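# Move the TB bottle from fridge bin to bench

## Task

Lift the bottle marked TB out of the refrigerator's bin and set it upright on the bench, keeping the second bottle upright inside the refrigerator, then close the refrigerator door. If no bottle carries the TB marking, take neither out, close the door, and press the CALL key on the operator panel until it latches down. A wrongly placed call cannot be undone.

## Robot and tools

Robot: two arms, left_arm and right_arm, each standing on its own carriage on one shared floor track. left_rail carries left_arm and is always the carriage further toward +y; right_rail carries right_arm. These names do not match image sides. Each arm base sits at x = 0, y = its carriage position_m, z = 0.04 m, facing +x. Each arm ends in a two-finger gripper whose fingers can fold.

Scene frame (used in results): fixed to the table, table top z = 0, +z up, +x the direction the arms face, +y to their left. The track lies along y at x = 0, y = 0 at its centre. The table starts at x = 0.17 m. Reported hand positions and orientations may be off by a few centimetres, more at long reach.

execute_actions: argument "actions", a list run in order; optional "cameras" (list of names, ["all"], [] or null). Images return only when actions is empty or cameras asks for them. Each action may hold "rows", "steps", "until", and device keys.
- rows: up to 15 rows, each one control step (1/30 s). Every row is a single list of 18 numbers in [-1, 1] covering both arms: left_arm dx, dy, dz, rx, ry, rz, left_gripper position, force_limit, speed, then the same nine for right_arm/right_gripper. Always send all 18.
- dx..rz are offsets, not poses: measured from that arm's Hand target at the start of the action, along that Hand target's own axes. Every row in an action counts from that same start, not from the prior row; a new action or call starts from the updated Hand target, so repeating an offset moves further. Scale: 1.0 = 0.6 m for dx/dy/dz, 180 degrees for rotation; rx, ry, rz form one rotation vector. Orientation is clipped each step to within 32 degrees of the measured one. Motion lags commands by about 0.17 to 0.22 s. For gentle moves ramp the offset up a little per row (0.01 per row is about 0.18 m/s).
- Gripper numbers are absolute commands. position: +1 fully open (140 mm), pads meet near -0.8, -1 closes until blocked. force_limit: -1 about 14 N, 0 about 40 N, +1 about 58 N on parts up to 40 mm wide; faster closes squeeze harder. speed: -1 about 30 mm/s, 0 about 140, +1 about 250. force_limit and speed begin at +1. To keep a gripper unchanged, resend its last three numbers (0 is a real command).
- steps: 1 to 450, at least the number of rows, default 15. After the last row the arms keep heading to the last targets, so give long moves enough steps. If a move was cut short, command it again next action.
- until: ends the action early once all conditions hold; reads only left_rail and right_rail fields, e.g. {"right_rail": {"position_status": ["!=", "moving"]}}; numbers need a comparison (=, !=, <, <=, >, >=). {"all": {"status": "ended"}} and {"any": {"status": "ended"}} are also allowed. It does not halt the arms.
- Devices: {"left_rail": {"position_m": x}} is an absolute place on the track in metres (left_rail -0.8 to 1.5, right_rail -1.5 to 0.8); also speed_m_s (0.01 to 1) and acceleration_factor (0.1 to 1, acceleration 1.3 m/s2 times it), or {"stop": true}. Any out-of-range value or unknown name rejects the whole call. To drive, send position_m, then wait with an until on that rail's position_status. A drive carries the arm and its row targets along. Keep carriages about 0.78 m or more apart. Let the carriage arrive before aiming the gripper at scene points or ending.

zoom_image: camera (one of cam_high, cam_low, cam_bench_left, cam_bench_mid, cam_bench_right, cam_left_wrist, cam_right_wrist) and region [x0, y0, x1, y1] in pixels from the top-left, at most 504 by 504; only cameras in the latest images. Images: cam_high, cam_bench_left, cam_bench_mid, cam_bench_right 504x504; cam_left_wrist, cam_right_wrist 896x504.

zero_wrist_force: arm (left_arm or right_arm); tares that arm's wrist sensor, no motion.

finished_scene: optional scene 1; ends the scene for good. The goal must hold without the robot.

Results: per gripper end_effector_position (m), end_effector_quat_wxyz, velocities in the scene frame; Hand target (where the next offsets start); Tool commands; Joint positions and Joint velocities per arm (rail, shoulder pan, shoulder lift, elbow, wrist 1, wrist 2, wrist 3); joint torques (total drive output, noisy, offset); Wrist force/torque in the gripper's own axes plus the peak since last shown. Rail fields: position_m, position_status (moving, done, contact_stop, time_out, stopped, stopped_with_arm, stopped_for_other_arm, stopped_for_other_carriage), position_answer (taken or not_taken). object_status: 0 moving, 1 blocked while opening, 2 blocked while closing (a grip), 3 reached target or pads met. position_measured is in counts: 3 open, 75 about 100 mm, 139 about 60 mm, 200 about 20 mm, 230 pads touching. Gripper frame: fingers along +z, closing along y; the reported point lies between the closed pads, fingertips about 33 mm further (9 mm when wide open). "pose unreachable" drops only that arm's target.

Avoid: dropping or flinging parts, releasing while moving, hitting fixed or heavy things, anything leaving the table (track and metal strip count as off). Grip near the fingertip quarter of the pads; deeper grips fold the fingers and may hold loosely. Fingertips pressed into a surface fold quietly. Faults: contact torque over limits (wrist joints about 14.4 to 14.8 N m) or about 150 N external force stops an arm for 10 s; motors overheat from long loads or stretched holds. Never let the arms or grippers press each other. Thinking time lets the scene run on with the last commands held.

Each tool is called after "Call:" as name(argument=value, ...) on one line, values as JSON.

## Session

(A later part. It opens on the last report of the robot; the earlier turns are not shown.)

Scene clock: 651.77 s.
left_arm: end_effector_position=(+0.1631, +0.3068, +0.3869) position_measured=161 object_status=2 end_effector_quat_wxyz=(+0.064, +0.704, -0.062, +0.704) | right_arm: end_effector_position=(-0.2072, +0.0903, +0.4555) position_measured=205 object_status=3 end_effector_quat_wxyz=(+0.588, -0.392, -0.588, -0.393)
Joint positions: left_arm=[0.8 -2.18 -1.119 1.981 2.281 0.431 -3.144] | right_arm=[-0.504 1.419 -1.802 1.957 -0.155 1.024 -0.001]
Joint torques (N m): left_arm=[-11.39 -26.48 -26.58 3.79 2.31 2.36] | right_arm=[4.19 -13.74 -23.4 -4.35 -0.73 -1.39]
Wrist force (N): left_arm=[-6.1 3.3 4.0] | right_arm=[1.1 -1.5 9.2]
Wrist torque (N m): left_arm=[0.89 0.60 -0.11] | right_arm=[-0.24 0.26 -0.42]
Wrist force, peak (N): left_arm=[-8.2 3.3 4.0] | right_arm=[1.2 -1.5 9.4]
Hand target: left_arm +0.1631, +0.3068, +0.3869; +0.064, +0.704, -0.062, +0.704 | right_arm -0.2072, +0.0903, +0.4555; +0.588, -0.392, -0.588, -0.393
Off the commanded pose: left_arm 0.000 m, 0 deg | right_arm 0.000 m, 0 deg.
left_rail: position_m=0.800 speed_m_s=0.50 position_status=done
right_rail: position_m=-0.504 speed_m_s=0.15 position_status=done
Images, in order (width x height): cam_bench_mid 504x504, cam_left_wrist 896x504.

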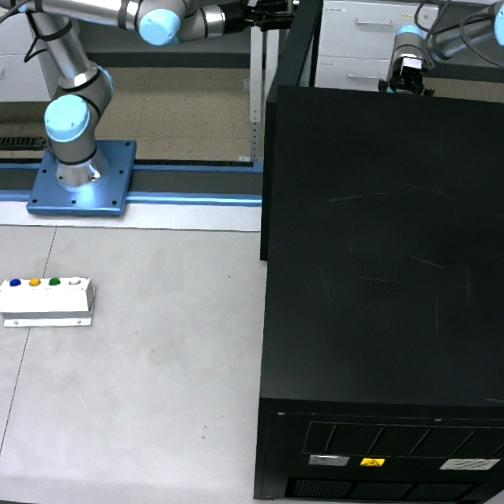

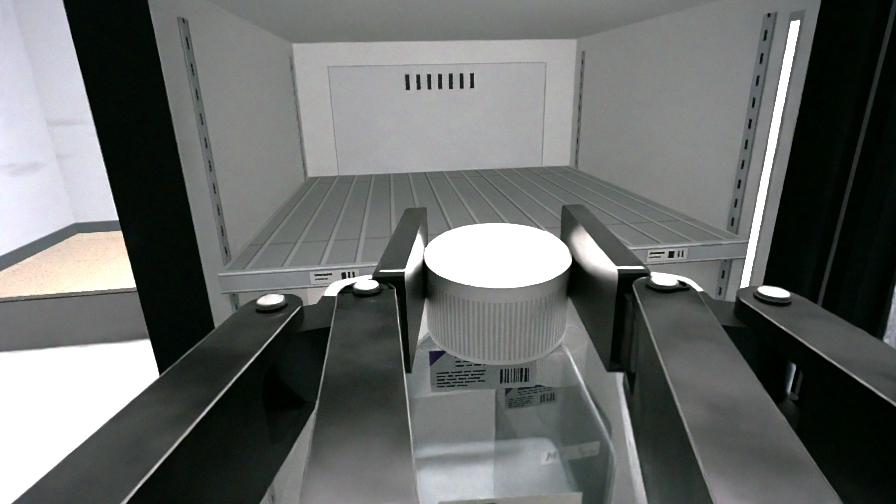

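Call:
execute_actions(actions=[{"left_rail":{"position_m":1.3,"speed_m_s":0.3,"acceleration_factor":0.25},"steps":10},{"steps":200,"until":{"left_rail":{"position_status":["!=","moving"]}}}], cameras=["cam_left_wrist","cam_bench_left"])

Scene clock: 658.40 s.
left_arm: end_effector_position=(+0.1631, +0.8068, +0.3869) position_measured=161 object_status=2 end_effector_quat_wxyz=(+0.064, +0.704, -0.062, +0.704) | right_arm: end_effector_position=(-0.2072, +0.0903, +0.4555) position_measured=205 object_status=3 end_effector_quat_wxyz=(+0.588, -0.392, -0.588, -0.393)
Joint positions: left_arm=[1.3 -2.18 -1.119 1.981 2.281 0.431 -3.144] | right_arm=[-0.504 1.419 -1.802 1.957 -0.155 1.024 -0.001]
Joint torques (N m): left_arm=[-10.45 -34.34 -19.89 1.4 0.9 2.38] | right_arm=[4.4 -14.83 -23.45 -4.26 -0.44 -1.61]
Wrist force (N): left_arm=[-6.1 3.5 4.1] | right_arm=[1.0 -1.4 9.2]
Wrist torque (N m): left_arm=[0.93 0.59 -0.10] | right_arm=[-0.21 0.27 -0.42]
Wrist force, peak (N): left_arm=[-6.2 4.1 4.3] | right_arm=[1.1 -1.4 9.5]
Hand target: left_arm +0.1631, +0.8068, +0.3869; +0.064, +0.704, -0.062, +0.704 | right_arm -0.2072, +0.0903, +0.4555; +0.588, -0.392, -0.588, -0.393
Tool commands: left_gripper/position=-1.0 left_gripper/force_limit=+0.0 left_gripper/speed=-1.0 right_gripper/position=-0.6 right_gripper/force_limit=-1.0 right_gripper/speed=-1.0
Off the commanded pose: left_arm 0.000 m, 0 deg | right_arm 0.000 m, 0 deg.
left_rail: position_m=1.300 speed_m_s=0.30 position_status=done
right_rail: position_m=-0.504 speed_m_s=0.15 position_status=done
Images, in order (width x height): cam_bench_left 504x504, cam_left_wrist 896x504.

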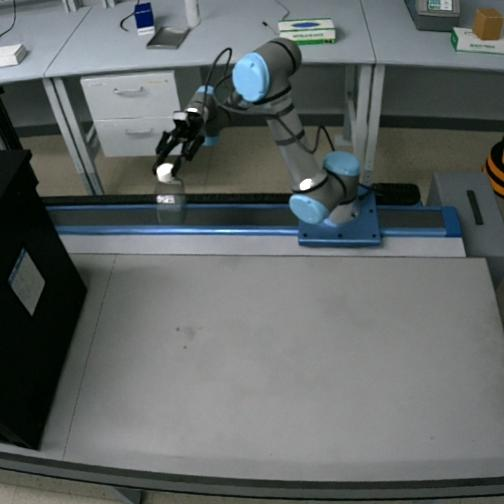

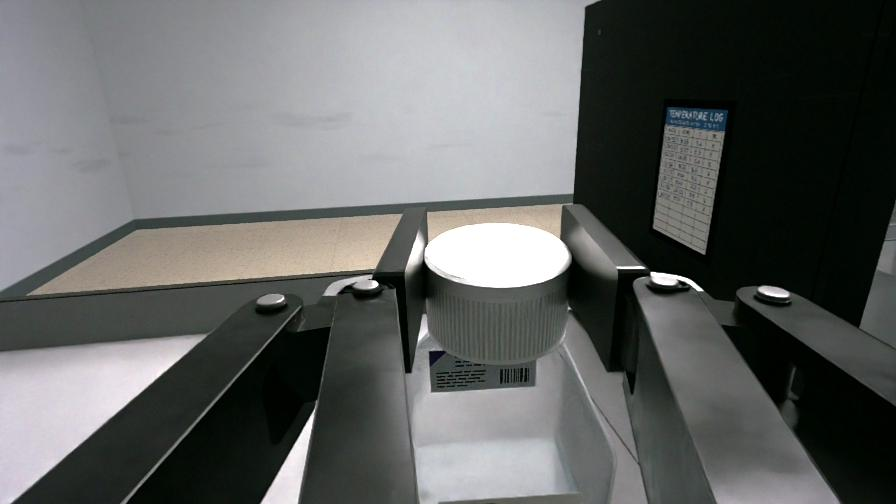

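Call:
execute_actions(actions=[{"rows":[[0,-0.004,0.024,0,0,0,-1,0,-1,0,0,0,0,0,0,-0.6,-1,-1],[0,-0.0085,0.048,0,0,0,-1,0,-1,0,0,0,0,0,0,-0.6,-1,-1],[0,-0.0128,0.072,0,0,0,-1,0,-1,0,0,0,0,0,0,-0.6,-1,-1],[0,-0.017,0.096,0,0,0,-1,0,-1,0,0,0,0,0,0,-0.6,-1,-1],[0,-0.0213,0.12,0,0,0,-1,0,-1,0,0,0,0,0,0,-0.6,-1,-1],[0,-0.0255,0.144,0,0,0,-1,0,-1,0,0,0,0,0,0,-0.6,-1,-1],[0,-0.03,0.168,0,0,0,-1,0,-1,0,0,0,0,0,0,-0.6,-1,-1],[0,-0.034,0.192,0,0,0,-1,0,-1,0,0,0,0,0,0,-0.6,-1,-1],[0,-0.038,0.216,0,0,0,-1,0,-1,0,0,0,0,0,0,-0.6,-1,-1],[0,-0.0425,0.24,0,0,0,-1,0,-1,0,0,0,0,0,0,-0.6,-1,-1],[0,-0.0468,0.264,0,0,0,-1,0,-1,0,0,0,0,0,0,-0.6,-1,-1],[0,-0.051,0.288,0,0,0,-1,0,-1,0,0,0,0,0,0,-0.6,-1,-1],[0,-0.0553,0.312,0,0,0,-1,0,-1,0,0,0,0,0,0,-0.6,-1,-1],[0,-0.06,0.336,0,0,0,-1,0,-1,0,0,0,0,0,0,-0.6,-1,-1],[0,-0.0638,0.361,0,0,0,-1,0,-1,0,0,0,0,0,0,-0.6,-1,-1]],"steps":40},{"rows":[[-0.015,0,0,0,0,0,-1,0,-1,0,0,0,0,0,0,-0.6,-1,-1],[-0.03,0,0,0,0,0,-1,0,-1,0,0,0,0,0,0,-0.6,-1,-1],[-0.045,0,0,0,0,0,-1,0,-1,0,0,0,0,0,0,-0.6,-1,-1],[-0.06,0,0,0,0,0,-1,0,-1,0,0,0,0,0,0,-0.6,-1,-1],[-0.075,0,0,0,0,0,-1,0,-1,0,0,0,0,0,0,-0.6,-1,-1],[-0.09,0,0,0,0,0,-1,0,-1,0,0,0,0,0,0,-0.6,-1,-1],[-0.105,0,0,0,0,0,-1,0,-1,0,0,0,0,0,0,-0.6,-1,-1],[-0.12,0,0,0,0,0,-1,0,-1,0,0,0,0,0,0,-0.6,-1,-1],[-0.135,0,0,0,0,0,-1,0,-1,0,0,0,0,0,0,-0.6,-1,-1],[-0.15,0,0,0,0,0,-1,0,-1,0,0,0,0,0,0,-0.6,-1,-1],[-0.165,0,0,0,0,0,-1,0,-1,0,0,0,0,0,0,-0.6,-1,-1]],"steps":40}], cameras=["cam_left_wrist","cam_bench_left"])

Scene clock: 672.10 s.
left_arm: end_effector_position=(+0.3830, +0.8059, +0.2879) position_measured=161 object_status=2 end_effector_quat_wxyz=(+0.063, +0.705, -0.062, +0.704) | right_arm: end_effector_position=(-0.2072, +0.0903, +0.4555) position_measured=205 object_status=3 end_effector_quat_wxyz=(+0.588, -0.392, -0.588, -0.393)
Joint positions: left_arm=[1.3 -1.701 -0.931 2.06 2.049 -0.048 -3.18] | right_arm=[-0.504 1.419 -1.802 1.957 -0.155 1.024 -0.001]
Joint torques (N m): left_arm=[-4.58 -30.89 -23.72 -2.07 -1.55 2.77] | right_arm=[4.9 -14.37 -22.65 -4.31 -0.35 -1.54]
Wrist force (N): left_arm=[-6.0 3.3 3.9] | right_arm=[1.2 -1.5 8.9]
Wrist torque (N m): left_arm=[0.93 0.59 -0.21] | right_arm=[-0.24 0.24 -0.42]
Wrist force, peak (N): left_arm=[-7.8 6.5 3.3] | right_arm=[1.2 -1.5 9.4]
Hand target: left_arm +0.3830, +0.8059, +0.2879; +0.064, +0.704, -0.062, +0.704 | right_arm -0.2072, +0.0903, +0.4555; +0.588, -0.392, -0.588, -0.393
Off the commanded pose: left_arm 0.000 m, 0 deg | right_arm 0.000 m, 0 deg.
left_rail: position_m=1.300 speed_m_s=0.30 position_status=done
right_rail: position_m=-0.504 speed_m_s=0.15 position_status=done
Images, in order (width x height): cam_bench_left 504x504, cam_left_wrist 896x504.

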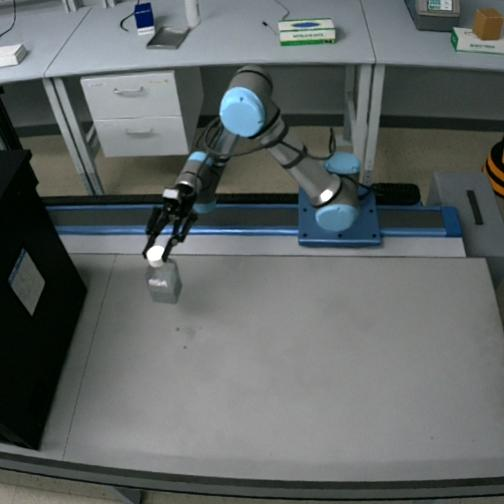

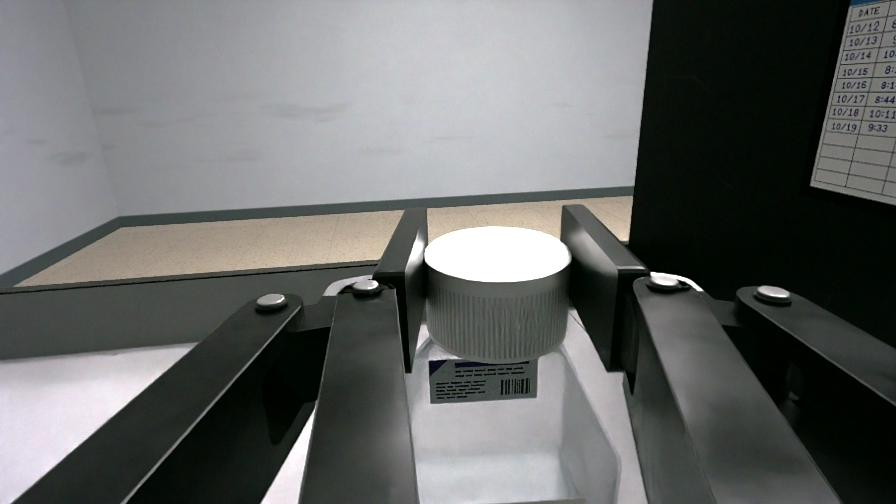

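Call:
execute_actions(actions=[{"rows":[[-0.012,0,0,0,0,0,-1,0,-1,0,0,0,0,0,0,-0.6,-1,-1],[-0.024,0,0,0,0,0,-1,0,-1,0,0,0,0,0,0,-0.6,-1,-1],[-0.036,0,0,0,0,0,-1,0,-1,0,0,0,0,0,0,-0.6,-1,-1],[-0.048,0,0,0,0,0,-1,0,-1,0,0,0,0,0,0,-0.6,-1,-1],[-0.06,0,0,0,0,0,-1,0,-1,0,0,0,0,0,0,-0.6,-1,-1],[-0.072,0,0,0,0,0,-1,0,-1,0,0,0,0,0,0,-0.6,-1,-1],[-0.084,0,0,0,0,0,-1,0,-1,0,0,0,0,0,0,-0.6,-1,-1],[-0.096,0,0,0,0,0,-1,0,-1,0,0,0,0,0,0,-0.6,-1,-1],[-0.108,0,0,0,0,0,-1,0,-1,0,0,0,0,0,0,-0.6,-1,-1],[-0.12,0,0,0,0,0,-1,0,-1,0,0,0,0,0,0,-0.6,-1,-1],[-0.132,0,0,0,0,0,-1,0,-1,0,0,0,0,0,0,-0.6,-1,-1],[-0.144,0,0,0,0,0,-1,0,-1,0,0,0,0,0,0,-0.6,-1,-1],[-0.155,0,0,0,0,0,-1,0,-1,0,0,0,0,0,0,-0.6,-1,-1]],"steps":35}], cameras=["cam_left_wrist","cam_bench_left"])

Call:
zoom_image(camera="cam_bench_left", region=[100, 170, 260, 330])

Scene clock: 680.10 s.
left_arm: end_effector_position=(+0.3830, +0.8057, +0.1949) position_measured=161 object_status=2 end_effector_quat_wxyz=(+0.063, +0.705, -0.062, +0.703) | right_arm: end_effector_position=(-0.2072, +0.0903, +0.4555) position_measured=205 object_status=3 end_effector_quat_wxyz=(+0.588, -0.392, -0.588, -0.393)
Joint positions: left_arm=[1.3 -1.701 -0.702 2.028 1.875 -0.048 -3.203] | right_arm=[-0.504 1.419 -1.802 1.957 -0.155 1.024 -0.001]
Joint torques (N m): left_arm=[14.7 -33.79 -19.32 -1.9 -1.77 2.77] | right_arm=[4.63 -15.47 -22.78 -4.39 -0.04 -1.53]
Wrist force (N): left_arm=[-6.0 3.2 3.5] | right_arm=[1.1 -1.5 9.3]
Wrist torque (N m): left_arm=[0.90 0.58 -0.21] | right_arm=[-0.26 0.25 -0.42]
Wrist force, peak (N): left_arm=[-8.4 3.1 3.1] | right_arm=[1.3 -1.3 9.4]
Hand target: left_arm +0.3831, +0.8057, +0.1949; +0.064, +0.704, -0.062, +0.704 | right_arm -0.2072, +0.0903, +0.4555; +0.588, -0.392, -0.588, -0.393
Off the commanded pose: left_arm 0.000 m, 0 deg | right_arm 0.000 m, 0 deg.
left_rail: position_m=1.300 speed_m_s=0.30 position_status=done
right_rail: position_m=-0.504 speed_m_s=0.15 position_status=done
Images, in order (width x height): cam_bench_left 504x504, cam_left_wrist 896x504.

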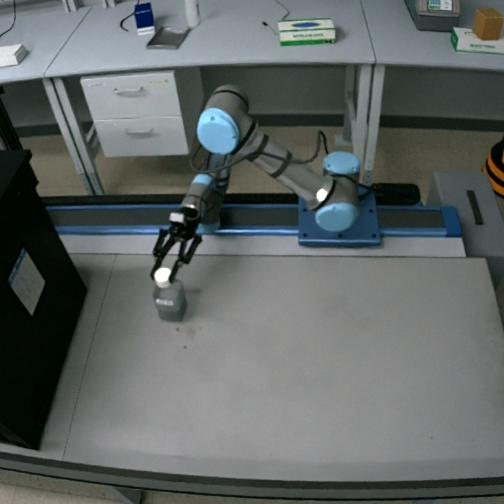

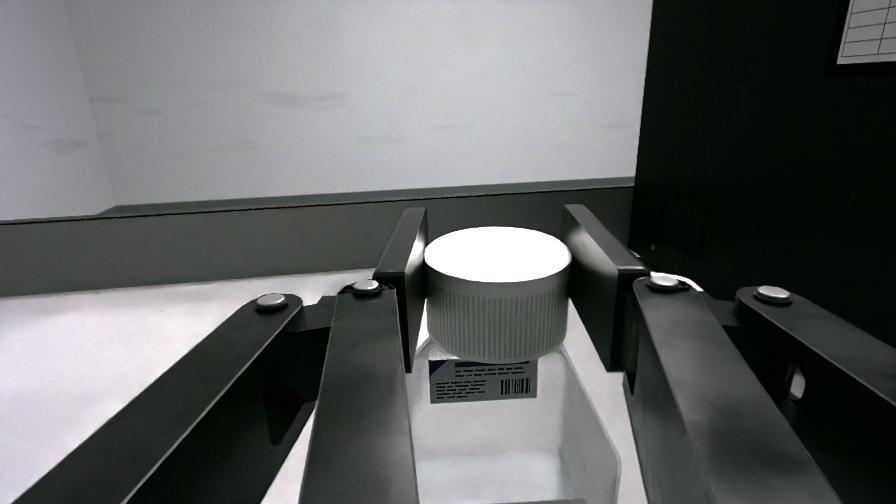

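Scaled by 3.150 from the camera's 504x504 image, which has a finer 720x720 frame.

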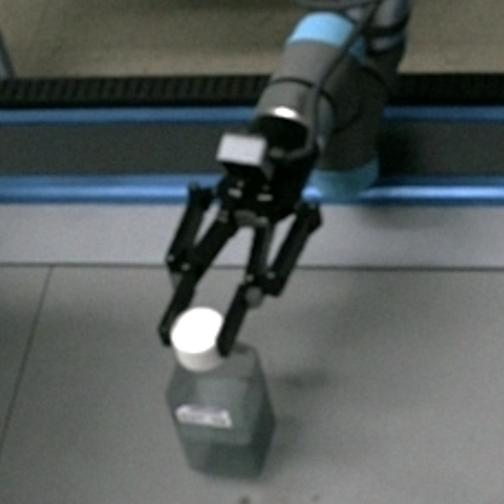

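Probe downward.

Call:
execute_actions(actions=[{"rows":[[-0.007,0,0,0,0,0,-1,0,-1,0,0,0,0,0,0,-0.6,-1,-1],[-0.014,0,0,0,0,0,-1,0,-1,0,0,0,0,0,0,-0.6,-1,-1],[-0.02,0,0,0,0,0,-1,0,-1,0,0,0,0,0,0,-0.6,-1,-1]],"steps":20}])

Call:
execute_actions(actions=[{"rows":[[-0.005,0,0,0,0,0,-1,0,-1,0,0,0,0,0,0,-0.6,-1,-1],[-0.01,0,0,0,0,0,-1,0,-1,0,0,0,0,0,0,-0.6,-1,-1]],"steps":20}])

Call:
execute_actions(actions=[{"rows":[[-0.005,0,0,0,0,0,-1,0,-1,0,0,0,0,0,0,-0.6,-1,-1],[-0.01,0,0,0,0,0,-1,0,-1,0,0,0,0,0,0,-0.6,-1,-1]],"steps":20}])

Scene clock: 684.07 s.
left_arm: end_effector_position=(+0.3830, +0.8057, +0.1829) position_measured=161 object_status=2 end_effector_quat_wxyz=(+0.063, +0.705, -0.062, +0.704) | right_arm: end_effector_position=(-0.2072, +0.0903, +0.4555) position_measured=205 object_status=3 end_effector_quat_wxyz=(+0.588, -0.392, -0.588, -0.393)
Joint positions: left_arm=[1.3 -1.701 -0.667 2.008 1.823 -0.048 -3.166] | right_arm=[-0.504 1.419 -1.802 1.957 -0.155 1.024 -0.001]
Joint torques (N m): left_arm=[14.56 -34.35 -18.38 -2.06 -1.42 2.75] | right_arm=[4.38 -14.27 -22.65 -4.52 -0.17 -1.42]
Wrist force (N): left_arm=[-6.2 3.1 3.6] | right_arm=[1.3 -1.3 9.2]
Wrist torque (N m): left_arm=[0.89 0.63 -0.23] | right_arm=[-0.21 0.21 -0.42]
Wrist force, peak (N): left_arm=[-7.0 3.4 3.5] | right_arm=[1.2 -1.3 9.4]
Hand target: left_arm +0.3831, +0.8057, +0.1829; +0.064, +0.704, -0.062, +0.704 | right_arm -0.2072, +0.0903, +0.4555; +0.588, -0.392, -0.588, -0.393
Off the commanded pose: left_arm 0.000 m, 0 deg | right_arm 0.000 m, 0 deg.
left_rail: position_m=1.300 speed_m_s=0.30 position_status=done
right_rail: position_m=-0.504 speed_m_s=0.15 position_status=done

Scene clock: 685.03 s.
left_arm: end_effector_position=(+0.3831, +0.8057, +0.1769) position_measured=161 object_status=2 end_effector_quat_wxyz=(+0.064, +0.704, -0.062, +0.704) | right_arm: end_effector_position=(-0.2072, +0.0903, +0.4555) position_measured=205 object_status=3 end_effector_quat_wxyz=(+0.588, -0.392, -0.588, -0.393)
Joint positions: left_arm=[1.3 -1.701 -0.65 1.998 1.797 -0.048 -3.147] | right_arm=[-0.504 1.419 -1.802 1.957 -0.155 1.024 -0.001]
Joint torques (N m): left_arm=[15.58 -33.25 -17.43 -1.97 -1.52 2.72] | right_arm=[4.78 -14.56 -22.13 -4.38 0.07 -1.47]
Wrist force (N): left_arm=[-6.2 3.3 3.6] | right_arm=[1.3 -1.3 9.1]
Wrist torque (N m): left_arm=[0.93 0.61 -0.23] | right_arm=[-0.19 0.22 -0.42]
Wrist force, peak (N): left_arm=[-6.7 3.2 3.5] | right_arm=[1.1 -1.5 9.4]
Hand target: left_arm +0.3831, +0.8057, +0.1769; +0.064, +0.704, -0.062, +0.704 | right_arm -0.2072, +0.0903, +0.4555; +0.588, -0.392, -0.588, -0.393
Off the commanded pose: left_arm 0.000 m, 0 deg | right_arm 0.000 m, 0 deg.
left_rail: position_m=1.300 speed_m_s=0.30 position_status=done
right_rail: position_m=-0.504 speed_m_s=0.15 position_status=done

Scene clock: 685.90 s.
left_arm: end_effector_position=(+0.3831, +0.8057, +0.1769) position_measured=161 object_status=2 end_effector_quat_wxyz=(+0.064, +0.704, -0.062, +0.704) | right_arm: end_effector_position=(-0.2072, +0.0903, +0.4555) position_measured=205 object_status=3 end_effector_quat_wxyz=(+0.588, -0.392, -0.588, -0.393)
Joint positions: left_arm=[1.3 -1.701 -0.65 1.998 1.797 -0.048 -3.147] | right_arm=[-0.504 1.419 -1.802 1.957 -0.155 1.024 -0.001]
Joint torques (N m): left_arm=[14.95 -36.95 -13.53 0.62 -1.55 -1.77] | right_arm=[3.8 -15.02 -22.6 -4.47 -0.05 -1.54]
Wrist force (N): left_arm=[-6.1 3.1 3.5] | right_arm=[1.1 -1.3 9.2]
Wrist torque (N m): left_arm=[0.90 0.59 -0.23] | right_arm=[-0.19 0.25 -0.42]
Wrist force, peak (N): left_arm=[-6.4 3.3 3.5] | right_arm=[1.2 -1.3 9.3]
Hand target: left_arm +0.3831, +0.8057, +0.1769; +0.064, +0.704, -0.062, +0.704 (not the last commanded pose) | right_arm -0.2072, +0.0903, +0.4555; +0.588, -0.392, -0.588, -0.393
Off the commanded pose: left_arm 0.006 m, 0 deg | right_arm 0.000 m, 0 deg.
left_rail: position_m=1.300 speed_m_s=0.30 position_status=done
right_rail: position_m=-0.504 speed_m_s=0.15 position_status=done
pose unreachable (left arm): on one or more control steps of this call, first in action 0 (counted from 0), this arm could not follow its commanded pose, so it was not sent that pose on those steps. It may still have moved: this result reports where it is.
cause: moving toward the commanded pose would bring a part of the arm (just beyond joint 5 (wrist 1)) too close to the robot's own body.

Call:
execute_actions(actions=[{"rows":[[0,-0.004,0.022,0,0,0,-1,0,-1,0,0,0,0,0,0,-0.6,-1,-1],[0,-0.008,0.044,0,0,0,-1,0,-1,0,0,0,0,0,0,-0.6,-1,-1],[0,-0.012,0.066,0,0,0,-1,0,-1,0,0,0,0,0,0,-0.6,-1,-1],[0,-0.016,0.088,0,0,0,-1,0,-1,0,0,0,0,0,0,-0.6,-1,-1],[0,-0.02,0.11,0,0,0,-1,0,-1,0,0,0,0,0,0,-0.6,-1,-1],[0,-0.024,0.132,0,0,0,-1,0,-1,0,0,0,0,0,0,-0.6,-1,-1],[0,-0.028,0.154,0,0,0,-1,0,-1,0,0,0,0,0,0,-0.6,-1,-1],[0,-0.032,0.176,0,0,0,-1,0,-1,0,0,0,0,0,0,-0.6,-1,-1],[0,-0.036,0.2,0,0,0,-1,0,-1,0,0,0,0,0,0,-0.6,-1,-1]],"steps":40},{"rows":[[-0.005,0,0,0,0,0,-1,0,-1,0,0,0,0,0,0,-0.6,-1,-1],[-0.01,0,0,0,0,0,-1,0,-1,0,0,0,0,0,0,-0.6,-1,-1]],"steps":20}], cameras=["cam_left_wrist"])

Call:
execute_actions(actions=[{"rows":[[-0.005,0,0,0,0,0,-1,0,-1,0,0,0,0,0,0,-0.6,-1,-1],[-0.01,0,0,0,0,0,-1,0,-1,0,0,0,0,0,0,-0.6,-1,-1]],"steps":20}])

Scene clock: 694.20 s.
left_arm: end_effector_position=(+0.5050, +0.8057, +0.1709) position_measured=161 object_status=2 end_effector_quat_wxyz=(+0.064, +0.704, -0.062, +0.704) | right_arm: end_effector_position=(-0.2072, +0.0903, +0.4555) position_measured=205 object_status=3 end_effector_quat_wxyz=(+0.588, -0.392, -0.588, -0.393)
Joint positions: left_arm=[1.3 -1.426 -0.611 1.884 1.869 -0.323 -3.144] | right_arm=[-0.504 1.419 -1.802 1.957 -0.155 1.024 -0.001]
Joint torques (N m): left_arm=[5.67 -21.06 -14.72 -0.03 0.16 2.46] | right_arm=[4.36 -15.72 -21.61 -4.58 0.31 -1.41]
Wrist force (N): left_arm=[26.8 2.2 9.2] | right_arm=[1.1 -1.3 9.2]
Wrist torque (N m): left_arm=[0.87 0.37 0.00] | right_arm=[-0.21 0.26 -0.42]
Wrist force, peak (N): left_arm=[27.2 1.9 9.2] | right_arm=[1.1 -1.5 9.5]
Hand target: left_arm +0.5050, +0.8057, +0.1709; +0.064, +0.704, -0.062, +0.704 | right_arm -0.2072, +0.0903, +0.4555; +0.588, -0.392, -0.588, -0.393
Off the commanded pose: left_arm 0.000 m, 0 deg | right_arm 0.000 m, 0 deg.
left_rail: position_m=1.300 speed_m_s=0.30 position_status=done
right_rail: position_m=-0.504 speed_m_s=0.15 position_status=done
Images, in order (width x height): cam_left_wrist 896x504.

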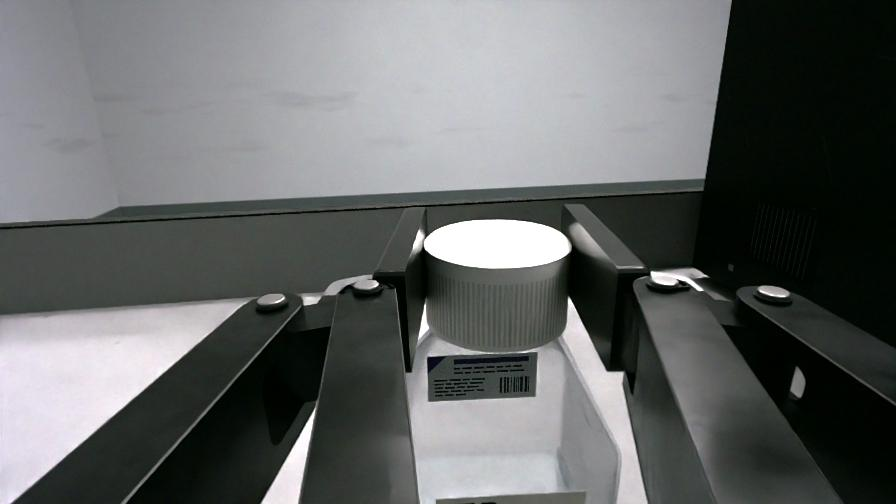

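Scene clock: 695.07 s.
left_arm: end_effector_position=(+0.5050, +0.8057, +0.1649) position_measured=161 object_status=2 end_effector_quat_wxyz=(+0.064, +0.704, -0.062, +0.704) | right_arm: end_effector_position=(-0.2072, +0.0903, +0.4555) position_measured=205 object_status=3 end_effector_quat_wxyz=(+0.588, -0.392, -0.588, -0.393)
Joint positions: left_arm=[1.3 -1.426 -0.596 1.879 1.86 -0.323 -3.144] | right_arm=[-0.504 1.419 -1.802 1.957 -0.155 1.024 -0.001]
Joint torques (N m): left_arm=[-2.98 -22.41 -14.44 -0.23 2.05 2.67] | right_arm=[4.02 -14.2 -22.36 -4.52 0.24 -1.44]
Wrist force (N): left_arm=[27.4 2.4 9.5] | right_arm=[1.3 -1.2 9.0]
Wrist torque (N m): left_arm=[0.83 0.32 0.05] | right_arm=[-0.19 0.21 -0.42]
Wrist force, peak (N): left_arm=[29.0 2.4 9.5] | right_arm=[1.0 -1.5 9.5]
Hand target: left_arm +0.5050, +0.8057, +0.1649; +0.064, +0.704, -0.062, +0.704 | right_arm -0.2072, +0.0903, +0.4555; +0.588, -0.392, -0.588, -0.393
Off the commanded pose: left_arm 0.000 m, 0 deg | right_arm 0.000 m, 0 deg.
left_rail: position_m=1.300 speed_m_s=0.30 position_status=done
right_rail: position_m=-0.504 speed_m_s=0.15 position_status=done

Call:
execute_actions(actions=[{"rows":[[0.004,0,0,0,0,0,-1,0,-1,0,0,0,0,0,0,-0.6,-1,-1]],"steps":20},{"rows":[[0,0,0,0,0,0,0.15,0,-1,0,0,0,0,0,0,-0.6,-1,-1]],"steps":40}], cameras=["cam_left_wrist","cam_bench_left"])

Scene clock: 699.63 s.
left_arm: end_effector_position=(+0.5050, +0.8057, +0.1672) position_measured=110 object_status=3 end_effector_quat_wxyz=(+0.064, +0.704, -0.062, +0.704) | right_arm: end_effector_position=(-0.2072, +0.0903, +0.4555) position_measured=205 object_status=3 end_effector_quat_wxyz=(+0.588, -0.392, -0.588, -0.393)
Joint positions: left_arm=[1.3 -1.426 -0.602 1.881 1.863 -0.323 -3.144] | right_arm=[-0.504 1.419 -1.802 1.957 -0.155 1.024 -0.001]
Joint torques (N m): left_arm=[11.93 -52.48 -2.61 -2.48 1.24 -2.23] | right_arm=[4.14 -16.28 -22.13 -4.4 0.23 -1.46]
Wrist force (N): left_arm=[-2.2 4.0 3.2] | right_arm=[1.2 -1.3 9.2]
Wrist torque (N m): left_arm=[1.06 0.59 -0.07] | right_arm=[-0.20 0.22 -0.42]
Wrist force, peak (N): left_arm=[27.5 2.3 9.8] | right_arm=[1.2 -1.7 9.3]
Hand target: left_arm +0.5050, +0.8057, +0.1673; +0.064, +0.704, -0.062, +0.704 | right_arm -0.2072, +0.0903, +0.4555; +0.588, -0.392, -0.588, -0.393
Off the commanded pose: left_arm 0.000 m, 0 deg | right_arm 0.000 m, 0 deg.
left_rail: position_m=1.300 speed_m_s=0.30 position_status=done
right_rail: position_m=-0.504 speed_m_s=0.15 position_status=done
Images, in order (width x height): cam_bench_left 504x504, cam_left_wrist 896x504.

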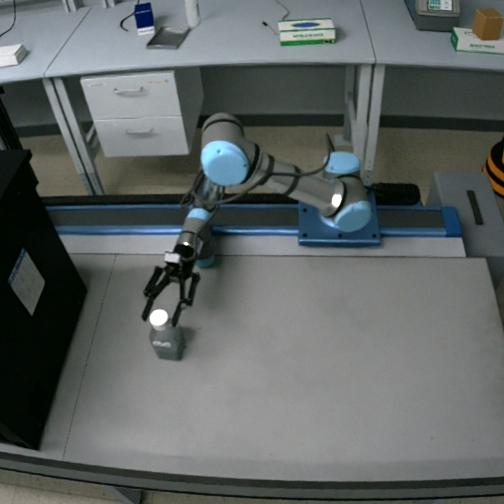

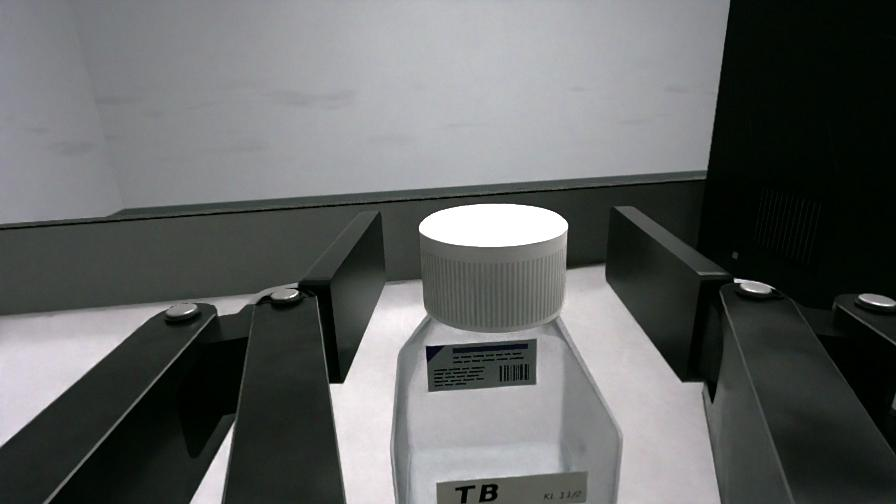

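Call:
execute_actions(actions=[{"rows":[[0.01,0,-0.025,0,0,0,0.15,0,-1,0,0,0,0,0,0,-0.6,-1,-1],[0.01,0,-0.05,0,0,0,0.15,0,-1,0,0,0,0,0,0,-0.6,-1,-1],[0.01,0,-0.075,0,0,0,0.15,0,-1,0,0,0,0,0,0,-0.6,-1,-1],[0.01,0,-0.1,0,0,0,0.15,0,-1,0,0,0,0,0,0,-0.6,-1,-1],[0.01,0,-0.125,0,0,0,0.15,0,-1,0,0,0,0,0,0,-0.6,-1,-1],[0.01,0,-0.15,0,0,0,0.15,0,-1,0,0,0,0,0,0,-0.6,-1,-1],[0.03,0,-0.175,0,0,0,0.15,0,-1,0,0,0,0,0,0,-0.6,-1,-1],[0.06,0,-0.2,0,0,0,0.15,0,-1,0,0,0,0,0,0,-0.6,-1,-1],[0.1,0,-0.23,0,0,0,0.15,0,-1,0,0,0,0,0,0,-0.6,-1,-1],[0.14,0,-0.26,0,0,0,0.15,0,-1,0,0,0,0,0,0,-0.6,-1,-1],[0.17,0,-0.29,0,0,0,0.15,0,-1,0,0,0,0,0,0,-0.6,-1,-1],[0.2,0,-0.32,0,0,0,0.15,0,-1,0,0,0,0,0,0,-0.6,-1,-1],[0.23,0,-0.35,0,0,0,0.15,0,-1,0,0,0,0,0,0,-0.6,-1,-1],[0.26,0,-0.38,0,0,0,0.15,0,-1,0,0,0,0,0,0,-0.6,-1,-1],[0.28,0,-0.41,0,0,0,0.15,0,-1,0,0,0,0,0,0,-0.6,-1,-1]],"steps":60},{"rows":[[0.02,0.01,-0.03,0,0,0,0.15,0,-1,0,0,0,0,0,0,-0.6,-1,-1],[0.04,0.02,-0.06,0,0,0,0.15,0,-1,0,0,0,0,0,0,-0.6,-1,-1],[0.06,0.03,-0.09,0,0,0,0.15,0,-1,0,0,0,0,0,0,-0.6,-1,-1],[0.08,0.03,-0.12,0,0,0,0.15,0,-1,0,0,0,0,0,0,-0.6,-1,-1],[0.08,0.04,-0.14,0,0,0,0.15,0,-1,0,0,0,0,0,0,-0.6,-1,-1]],"steps":40},{"rows":[[0,0,0,0,0,0,-1,-0.2,0,0,0,0,0,0,0,-0.6,-1,-1]],"steps":45}], cameras=["cam_left_wrist","cam_bench_left"])

Scene clock: 714.03 s.
left_arm: end_effector_position=(+0.1761, +0.8409, +0.3833) position_measured=233 object_status=3 end_effector_quat_wxyz=(+0.064, +0.704, -0.062, +0.704) | right_arm: end_effector_position=(-0.2072, +0.0903, +0.4555) position_measured=205 object_status=3 end_effector_quat_wxyz=(+0.588, -0.392, -0.588, -0.393)
Joint positions: left_arm=[1.3 -2.202 -1.175 2.09 2.226 0.453 -3.143] | right_arm=[-0.504 1.419 -1.802 1.957 -0.155 1.024 -0.001]
Joint torques (N m): left_arm=[-11.27 -40.08 -25.56 3 2.2 -2.43] | right_arm=[5.33 -15.54 -22.44 -4.58 0.59 -1.19]
Wrist force (N): left_arm=[-2.5 3.8 3.6] | right_arm=[1.2 -1.5 9.2]
Wrist torque (N m): left_arm=[1.01 0.65 -0.08] | right_arm=[-0.23 0.22 -0.42]
Wrist force, peak (N): left_arm=[-5.0 2.7 7.3] | right_arm=[1.0 -1.5 9.4]
Hand target: left_arm +0.1761, +0.8409, +0.3833; +0.064, +0.704, -0.062, +0.704 | right_arm -0.2072, +0.0903, +0.4555; +0.588, -0.392, -0.588, -0.393
Off the commanded pose: left_arm 0.000 m, 0 deg | right_arm 0.000 m, 0 deg.
left_rail: position_m=1.300 speed_m_s=0.30 position_status=done
right_rail: position_m=-0.504 speed_m_s=0.15 position_status=done
Images, in order (width x height): cam_bench_left 504x504, cam_left_wrist 896x504.

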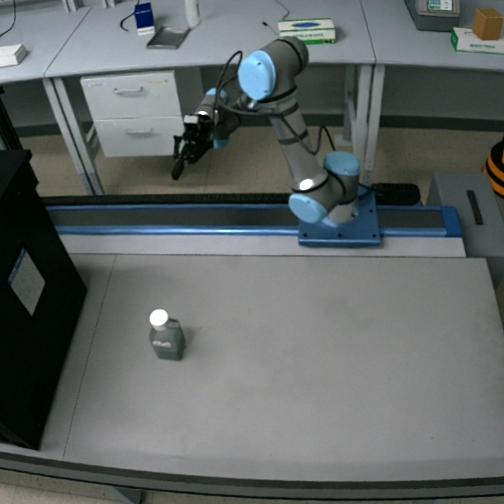

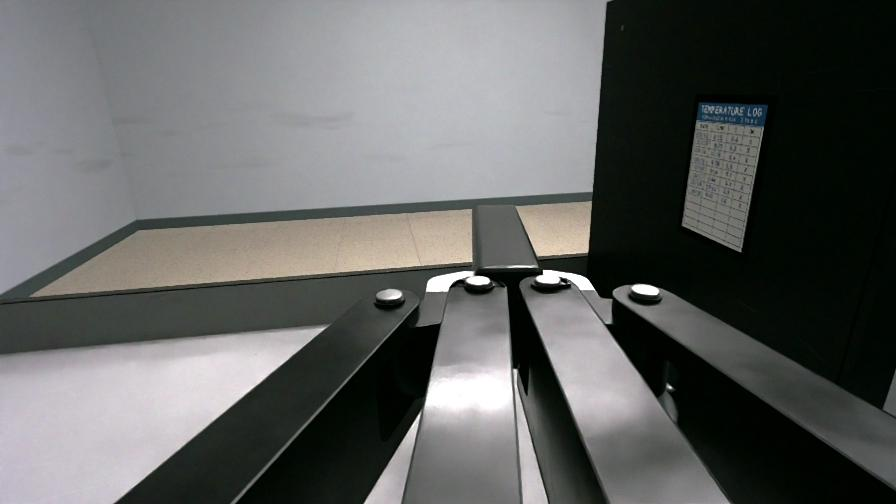

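Call:
execute_actions(actions=[{"left_rail":{"position_m":0.72,"speed_m_s":0.4,"acceleration_factor":0.3},"steps":10},{"steps":250,"until":{"left_rail":{"position_status":["!=","moving"]}}},{"rows":[[-0.02,0,0,0,0,0,-1,-0.2,0,0,0,0,0,0,0,-0.6,-1,-1],[-0.04,0,0,0,0,0,-1,-0.2,0,0,0,0,0,0,0,-0.6,-1,-1],[-0.06,0,0,0,0,0,-1,-0.2,0,0,0,0,0,0,0,-0.6,-1,-1],[-0.08,0,0,0,0,0,-1,-0.2,0,0,0,0,0,0,0,-0.6,-1,-1],[-0.1,0,0,0,0,0,-1,-0.2,0,0,0,0,0,0,0,-0.6,-1,-1]],"steps":30}], cameras=["cam_left_wrist","cam_high"])

Scene clock: 720.53 s.
left_arm: end_effector_position=(+0.1761, +0.2608, +0.3234) position_measured=233 object_status=3 end_effector_quat_wxyz=(+0.064, +0.704, -0.062, +0.704) | right_arm: end_effector_position=(-0.2072, +0.0903, +0.4555) position_measured=205 object_status=3 end_effector_quat_wxyz=(+0.588, -0.392, -0.588, -0.393)
Joint positions: left_arm=[0.72 -2.202 -1.038 2.112 2.067 0.453 -3.143] | right_arm=[-0.504 1.419 -1.802 1.957 -0.155 1.024 -0.001]
Joint torques (N m): left_arm=[-10.13 -23.19 -21.34 -0.54 -1.65 2.64] | right_arm=[5.03 -15.18 -21.08 -4.72 0.89 -1.26]
Wrist force (N): left_arm=[-2.6 4.0 3.7] | right_arm=[1.3 -1.5 9.2]
Wrist torque (N m): left_arm=[1.03 0.66 -0.09] | right_arm=[-0.24 0.22 -0.42]
Wrist force, peak (N): left_arm=[-4.1 3.8 4.0] | right_arm=[1.3 -1.5 9.4]
Hand target: left_arm +0.1760, +0.2608, +0.3233; +0.064, +0.704, -0.062, +0.704 | right_arm -0.2072, +0.0903, +0.4555; +0.588, -0.392, -0.588, -0.393
Off the commanded pose: left_arm 0.000 m, 0 deg | right_arm 0.000 m, 0 deg.
left_rail: position_m=0.720 speed_m_s=0.40 position_status=done
right_rail: position_m=-0.504 speed_m_s=0.15 position_status=done
Images, in order (width x height): cam_high 504x504, cam_left_wrist 896x504.

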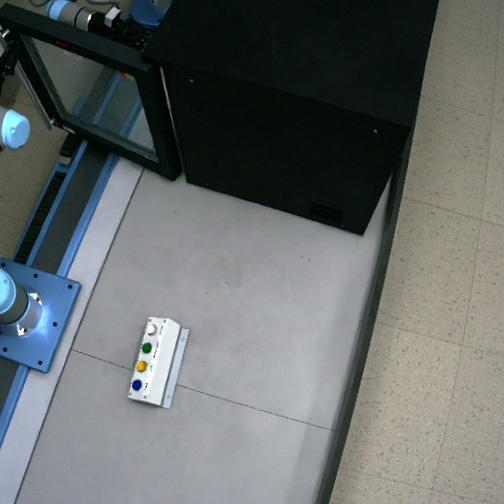

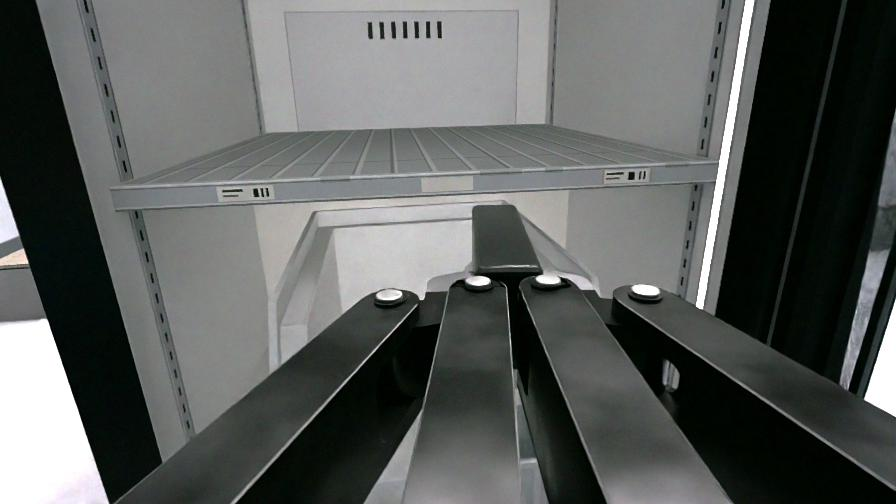

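Call:
execute_actions(actions=[{"rows":[[0,0,0,0,-0.02,0,-1,-0.2,0,0,0,0,0,0,0,-0.6,-1,-1],[0,0,0,0,-0.04,0,-1,-0.2,0,0,0,0,0,0,0,-0.6,-1,-1],[0,0,0,0,-0.06,0,-1,-0.2,0,0,0,0,0,0,0,-0.6,-1,-1],[0,0,0,0,-0.08,0,-1,-0.2,0,0,0,0,0,0,0,-0.6,-1,-1],[0,0,0,0,-0.1,0,-1,-0.2,0,0,0,0,0,0,0,-0.6,-1,-1],[0,0,0,0,-0.125,0,-1,-0.2,0,0,0,0,0,0,0,-0.6,-1,-1]],"steps":35},{"rows":[[0,0,0,0,-0.02,0,-1,-0.2,0,0,0,0,0,0,0,-0.6,-1,-1],[0,0,0,0,-0.04,0,-1,-0.2,0,0,0,0,0,0,0,-0.6,-1,-1],[0,0,0,0,-0.06,0,-1,-0.2,0,0,0,0,0,0,0,-0.6,-1,-1],[0,0,0,0,-0.08,0,-1,-0.2,0,0,0,0,0,0,0,-0.6,-1,-1],[0,0,0,0,-0.1,0,-1,-0.2,0,0,0,0,0,0,0,-0.6,-1,-1],[0,0,0,0,-0.125,0,-1,-0.2,0,0,0,0,0,0,0,-0.6,-1,-1]],"steps":40}], cameras=["cam_left_wrist"])

Scene clock: 731.40 s.
left_arm: end_effector_position=(+0.1760, +0.2608, +0.3233) position_measured=233 object_status=3 end_effector_quat_wxyz=(+0.035, +0.920, -0.082, +0.381) | right_arm: end_effector_position=(-0.2072, +0.0903, +0.4555) position_measured=205 object_status=3 end_effector_quat_wxyz=(+0.588, -0.392, -0.588, -0.393)
Joint positions: left_arm=[0.72 -1.988 -1.295 1.529 1.568 0.813 -1.903] | right_arm=[-0.504 1.419 -1.802 1.957 -0.155 1.024 -0.001]
Joint torques (N m): left_arm=[14.61 -21.77 -31.33 3.09 1.12 2.99] | right_arm=[3.72 -14.53 -21.68 -4.73 1 -1.26]
Wrist force (N): left_arm=[-2.3 4.9 1.7] | right_arm=[1.2 -1.2 9.2]
Wrist torque (N m): left_arm=[1.12 0.62 -0.12] | right_arm=[-0.18 0.23 -0.42]
Wrist force, peak (N): left_arm=[-0.4 7.3 3.1] | right_arm=[1.2 -1.4 9.5]
Hand target: left_arm +0.1760, +0.2608, +0.3233; +0.035, +0.920, -0.082, +0.381 | right_arm -0.2072, +0.0903, +0.4555; +0.588, -0.392, -0.588, -0.393
Off the commanded pose: left_arm 0.000 m, 0 deg | right_arm 0.000 m, 0 deg.
left_rail: position_m=0.720 speed_m_s=0.40 position_status=done
right_rail: position_m=-0.504 speed_m_s=0.15 position_status=done
Images, in order (width x height): cam_left_wrist 896x504.

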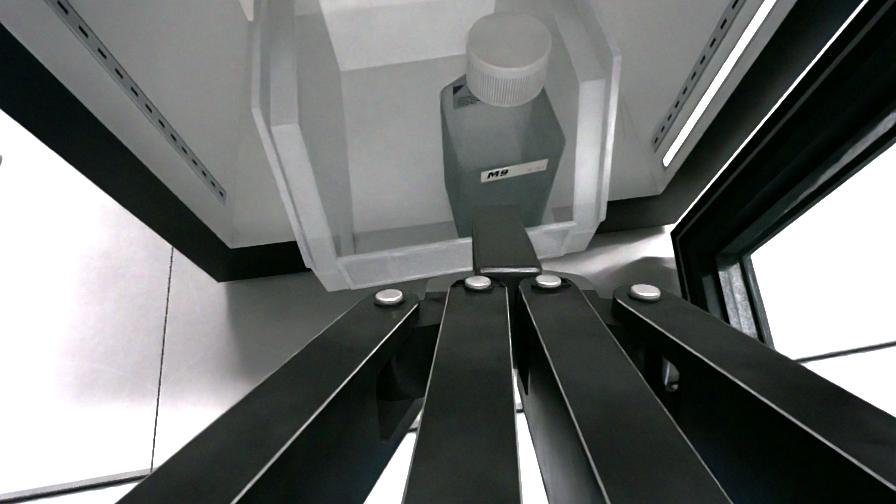

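Call:
execute_actions(actions=[{"rows":[[-0.02,-0.003,0.02,0,0,0,-1,-0.2,0,0,0,0,0,0,0,-0.6,-1,-1],[-0.04,-0.006,0.04,0,0,0,-1,-0.2,0,0,0,0,0,0,0,-0.6,-1,-1],[-0.06,-0.01,0.06,0,0,0,-1,-0.2,0,0,0,0,0,0,0,-0.6,-1,-1],[-0.08,-0.013,0.08,0,0,0,-1,-0.2,0,0,0,0,0,0,0,-0.6,-1,-1],[-0.1,-0.016,0.1,0,0,0,-1,-0.2,0,0,0,0,0,0,0,-0.6,-1,-1],[-0.12,-0.02,0.12,0,0,0,-1,-0.2,0,0,0,0,0,0,0,-0.6,-1,-1],[-0.14,-0.023,0.14,0,0,0,-1,-0.2,0,0,0,0,0,0,0,-0.6,-1,-1],[-0.16,-0.026,0.16,0,0,0,-1,-0.2,0,0,0,0,0,0,0,-0.6,-1,-1],[-0.18,-0.03,0.18,0,0,0,-1,-0.2,0,0,0,0,0,0,0,-0.6,-1,-1],[-0.204,-0.033,0.196,0,0,0,-1,-0.2,0,0,0,0,0,0,0,-0.6,-1,-1]],"steps":45}], cameras=["cam_left_wrist"])

Scene clock: 740.43 s.
left_arm: end_effector_position=(+0.1761, +0.2807, +0.1536) position_measured=233 object_status=3 end_effector_quat_wxyz=(+0.035, +0.920, -0.082, +0.381) | right_arm: end_effector_position=(-0.2072, +0.0903, +0.4555) position_measured=205 object_status=3 end_effector_quat_wxyz=(+0.588, -0.392, -0.588, -0.393)
Joint positions: left_arm=[0.72 -2.009 -1.163 1.833 1.15 0.818 -1.931] | right_arm=[-0.504 1.419 -1.802 1.957 -0.155 1.024 -0.001]
Joint torques (N m): left_arm=[16.29 -24.58 -0.91 0.9 -4.29 2.56] | right_arm=[4.43 -15.62 -20.24 -4.56 1.07 -1.26]
Wrist force (N): left_arm=[-2.5 4.7 1.8] | right_arm=[0.9 -1.4 9.3]
Wrist torque (N m): left_arm=[1.11 0.67 0.00] | right_arm=[-0.22 0.28 -0.42]
Wrist force, peak (N): left_arm=[-4.8 4.1 3.6] | right_arm=[1.3 -1.5 9.4]
Hand target: left_arm +0.1761, +0.2807, +0.1536; +0.035, +0.920, -0.082, +0.381 | right_arm -0.2072, +0.0903, +0.4555; +0.588, -0.392, -0.588, -0.393
Off the commanded pose: left_arm 0.000 m, 0 deg | right_arm 0.000 m, 0 deg.
left_rail: position_m=0.720 speed_m_s=0.40 position_status=done
right_rail: position_m=-0.504 speed_m_s=0.15 position_status=done
Images, in order (width x height): cam_left_wrist 896x504.

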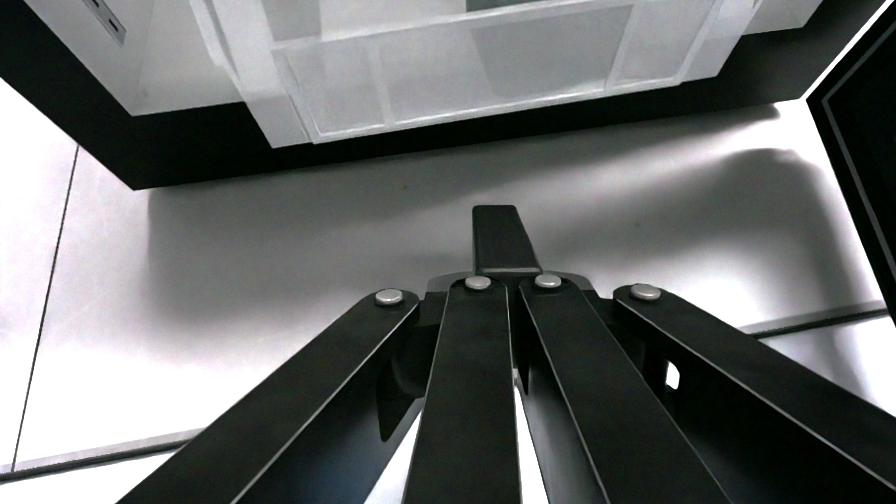

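Call:
execute_actions(actions=[{"rows":[[0.012,-0.003,0.012,0,0,0,-1,-0.2,0,0,0,0,0,0,0,-0.6,-1,-1],[0.024,-0.006,0.024,0,0,0,-1,-0.2,0,0,0,0,0,0,0,-0.6,-1,-1],[0.036,-0.009,0.036,0,0,0,-1,-0.2,0,0,0,0,0,0,0,-0.6,-1,-1],[0.048,-0.012,0.048,0,0,0,-1,-0.2,0,0,0,0,0,0,0,-0.6,-1,-1],[0.06,-0.015,0.06,0,0,0,-1,-0.2,0,0,0,0,0,0,0,-0.6,-1,-1],[0.072,-0.018,0.072,0,0,0,-1,-0.2,0,0,0,0,0,0,0,-0.6,-1,-1],[0.084,-0.021,0.084,0,0,0,-1,-0.2,0,0,0,0,0,0,0,-0.6,-1,-1],[0.1,-0.025,0.1,0,0,0,-1,-0.2,0,0,0,0,0,0,0,-0.6,-1,-1]],"steps":45}], cameras=["cam_left_wrist"])

Scene clock: 745.53 s.
left_arm: end_effector_position=(+0.2623, +0.2804, +0.1536) position_measured=233 object_status=3 end_effector_quat_wxyz=(+0.035, +0.920, -0.082, +0.381) | right_arm: end_effector_position=(-0.2072, +0.0903, +0.4555) position_measured=205 object_status=3 end_effector_quat_wxyz=(+0.588, -0.392, -0.588, -0.393)
Joint positions: left_arm=[0.72 -1.794 -1.185 1.802 0.997 0.786 -1.634] | right_arm=[-0.504 1.419 -1.802 1.957 -0.155 1.024 -0.001]
Joint torques (N m): left_arm=[15.04 -41.19 -28.2 0.72 0.71 2.72] | right_arm=[4.4 -15.31 -20.9 -4.66 1.22 -1.06]
Wrist force (N): left_arm=[-2.8 5.0 0.4] | right_arm=[1.1 -1.4 9.1]
Wrist torque (N m): left_arm=[1.17 0.64 -0.13] | right_arm=[-0.23 0.23 -0.42]
Wrist force, peak (N): left_arm=[-6.2 4.3 -2.4] | right_arm=[1.1 -1.2 9.5]
Hand target: left_arm +0.2623, +0.2804, +0.1536; +0.035, +0.920, -0.082, +0.381 | right_arm -0.2072, +0.0903, +0.4555; +0.588, -0.392, -0.588, -0.393
Off the commanded pose: left_arm 0.000 m, 0 deg | right_arm 0.000 m, 0 deg.
left_rail: position_m=0.720 speed_m_s=0.40 position_status=done
right_rail: position_m=-0.504 speed_m_s=0.15 position_status=done
Images, in order (width x height): cam_left_wrist 896x504.

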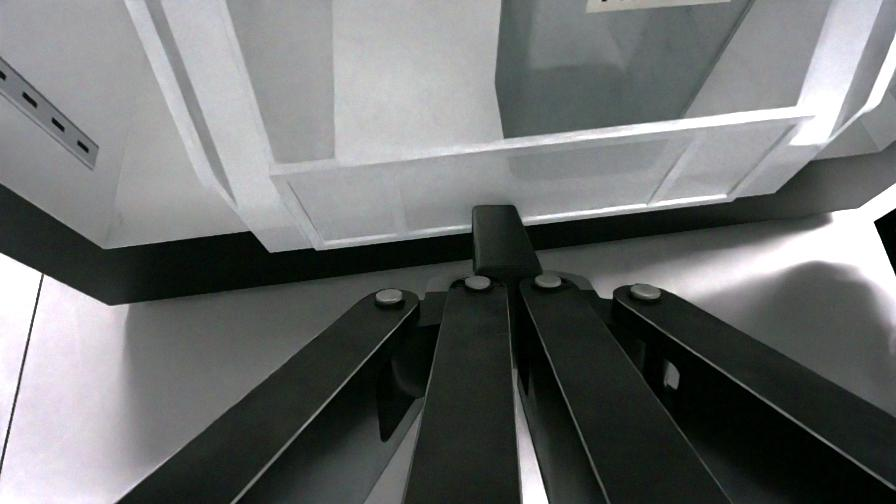

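Call:
execute_actions(actions=[{"rows":[[0.008,-0.002,0.008,0,0,0,-1,-0.2,0,0,0,0,0,0,0,-0.6,-1,-1],[0.016,-0.004,0.016,0,0,0,-1,-0.2,0,0,0,0,0,0,0,-0.6,-1,-1],[0.024,-0.006,0.024,0,0,0,-1,-0.2,0,0,0,0,0,0,0,-0.6,-1,-1],[0.032,-0.008,0.032,0,0,0,-1,-0.2,0,0,0,0,0,0,0,-0.6,-1,-1],[0.04,-0.01,0.04,0,0,0,-1,-0.2,0,0,0,0,0,0,0,-0.6,-1,-1],[0.048,-0.012,0.048,0,0,0,-1,-0.2,0,0,0,0,0,0,0,-0.6,-1,-1],[0.056,-0.0145,0.056,0,0,0,-1,-0.2,0,0,0,0,0,0,0,-0.6,-1,-1]],"steps":40}], cameras=["cam_left_wrist"])

Scene clock: 749.33 s.
left_arm: end_effector_position=(+0.3106, +0.2805, +0.1535) position_measured=233 object_status=3 end_effector_quat_wxyz=(+0.035, +0.920, -0.082, +0.381) | right_arm: end_effector_position=(-0.2072, +0.0903, +0.4555) position_measured=205 object_status=3 end_effector_quat_wxyz=(+0.588, -0.392, -0.588, -0.393)
Joint positions: left_arm=[0.72 -1.67 -1.185 1.764 0.911 0.789 -1.459] | right_arm=[-0.504 1.419 -1.802 1.957 -0.155 1.024 -0.001]
Joint torques (N m): left_arm=[18.22 -22.45 -26.92 0.74 0.41 2.92] | right_arm=[3.76 -14.65 -20.41 -4.74 1.42 -1.13]
Wrist force (N): left_arm=[-5.7 7.2 -6.2] | right_arm=[0.8 -1.3 9.0]
Wrist torque (N m): left_arm=[1.09 0.72 -0.12] | right_arm=[-0.20 0.28 -0.41]
Wrist force, peak (N): left_arm=[-6.9 7.6 -8.5] | right_arm=[1.1 -1.4 9.5]
Hand target: left_arm +0.3106, +0.2805, +0.1535; +0.035, +0.920, -0.082, +0.381 | right_arm -0.2072, +0.0903, +0.4555; +0.588, -0.392, -0.588, -0.393
Off the commanded pose: left_arm 0.000 m, 0 deg | right_arm 0.000 m, 0 deg.
left_rail: position_m=0.720 speed_m_s=0.40 position_status=done
right_rail: position_m=-0.504 speed_m_s=0.15 position_status=done
Images, in order (width x height): cam_left_wrist 896x504.

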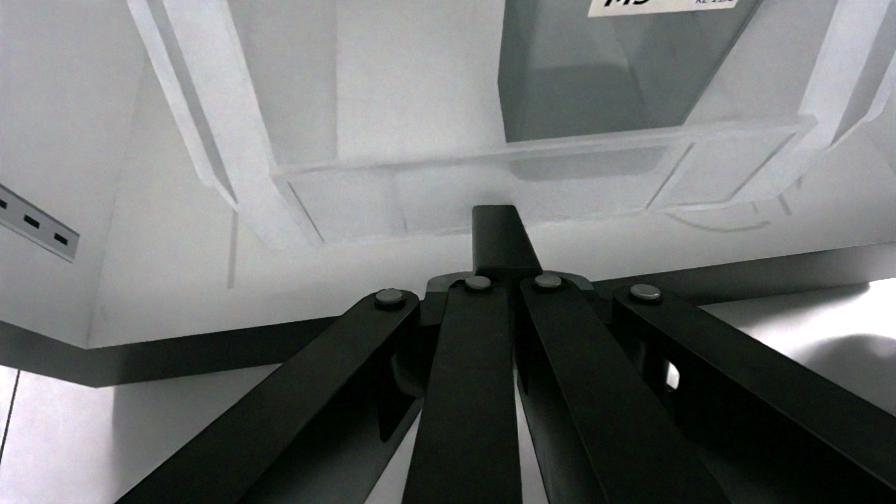

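Call:
execute_actions(actions=[{"rows":[[0.008,-0.002,0.008,0,0,0,-1,-0.2,0,0,0,0,0,0,0,-0.6,-1,-1],[0.016,-0.004,0.016,0,0,0,-1,-0.2,0,0,0,0,0,0,0,-0.6,-1,-1],[0.024,-0.006,0.024,0,0,0,-1,-0.2,0,0,0,0,0,0,0,-0.6,-1,-1],[0.032,-0.008,0.032,0,0,0,-1,-0.2,0,0,0,0,0,0,0,-0.6,-1,-1],[0.038,-0.0095,0.038,0,0,0,-1,-0.2,0,0,0,0,0,0,0,-0.6,-1,-1]],"steps":35}], cameras=["cam_left_wrist"])

Scene clock: 763.27 s.
left_arm: end_effector_position=(+0.3177, +0.2803, +0.1521) position_measured=233 object_status=3 end_effector_quat_wxyz=(+0.034, +0.922, -0.084, +0.376) | right_arm: end_effector_position=(-0.2072, +0.0903, +0.4555) position_measured=205 object_status=3 end_effector_quat_wxyz=(+0.588, -0.392, -0.588, -0.393)
Joint positions: left_arm=[0.72 -1.645 -1.184 1.753 0.899 0.802 -1.422] | right_arm=[-0.504 1.419 -1.802 1.957 -0.155 1.024 -0.001]
Joint torques (N m): left_arm=[1.67 -33.94 -15.89 2.85 -1.48 -0.24] | right_arm=[3.7 -15.54 -19.18 -4.95 1.22 -0.97]
Wrist force (N): left_arm=[-18.2 6.1 -33.8] | right_arm=[0.4 -1.5 9.4]
Wrist torque (N m): left_arm=[1.22 0.97 -0.18] | right_arm=[-0.25 0.32 -0.40]
Wrist force, peak (N): left_arm=[-63.1 23.5 -119.1] | right_arm=[1.6 -1.2 9.4]
Hand target: left_arm +0.3177, +0.2803, +0.1521; +0.034, +0.922, -0.084, +0.376 (not the last commanded pose) | right_arm -0.2072, +0.0903, +0.4555; +0.588, -0.392, -0.588, -0.393
Tool commands: left_gripper/position=-1.0 left_gripper/force_limit=-0.2 left_gripper/speed=+0.003922 right_gripper/position=-0.6 right_gripper/force_limit=-1.0 right_gripper/speed=-1.0
Off the commanded pose: left_arm 0.026 m, 1 deg | right_arm 0.000 m, 0 deg.
FORCE FAULT: contact force on the left arm reached its limit, and that arm stopped for 10 seconds. The contact can be on any part of that arm, not only on its tool. That arm's remaining commands of this call were not run. That arm's target is now where it stood when the stop ended, not its last command. That arm accepts commands again.
left_rail: position_m=0.720 speed_m_s=0.40 position_status=done
right_rail: position_m=-0.504 speed_m_s=0.15 position_status=done
Images, in order (width x height): cam_left_wrist 896x504.

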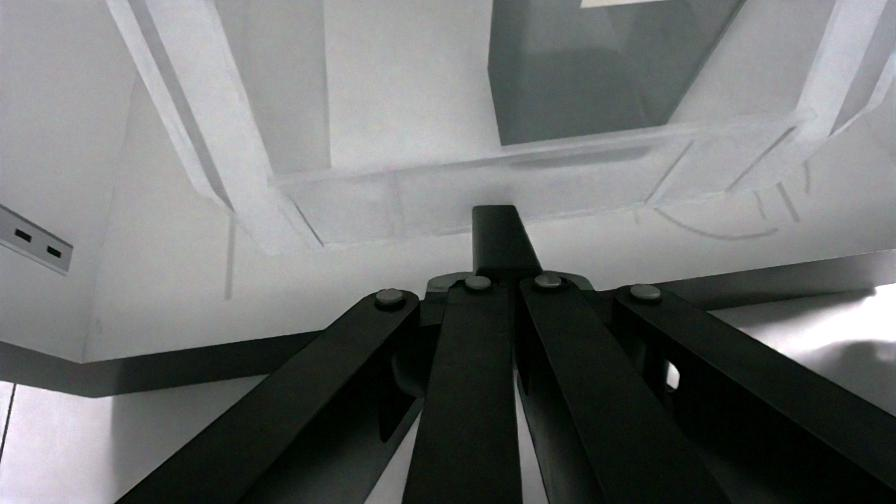

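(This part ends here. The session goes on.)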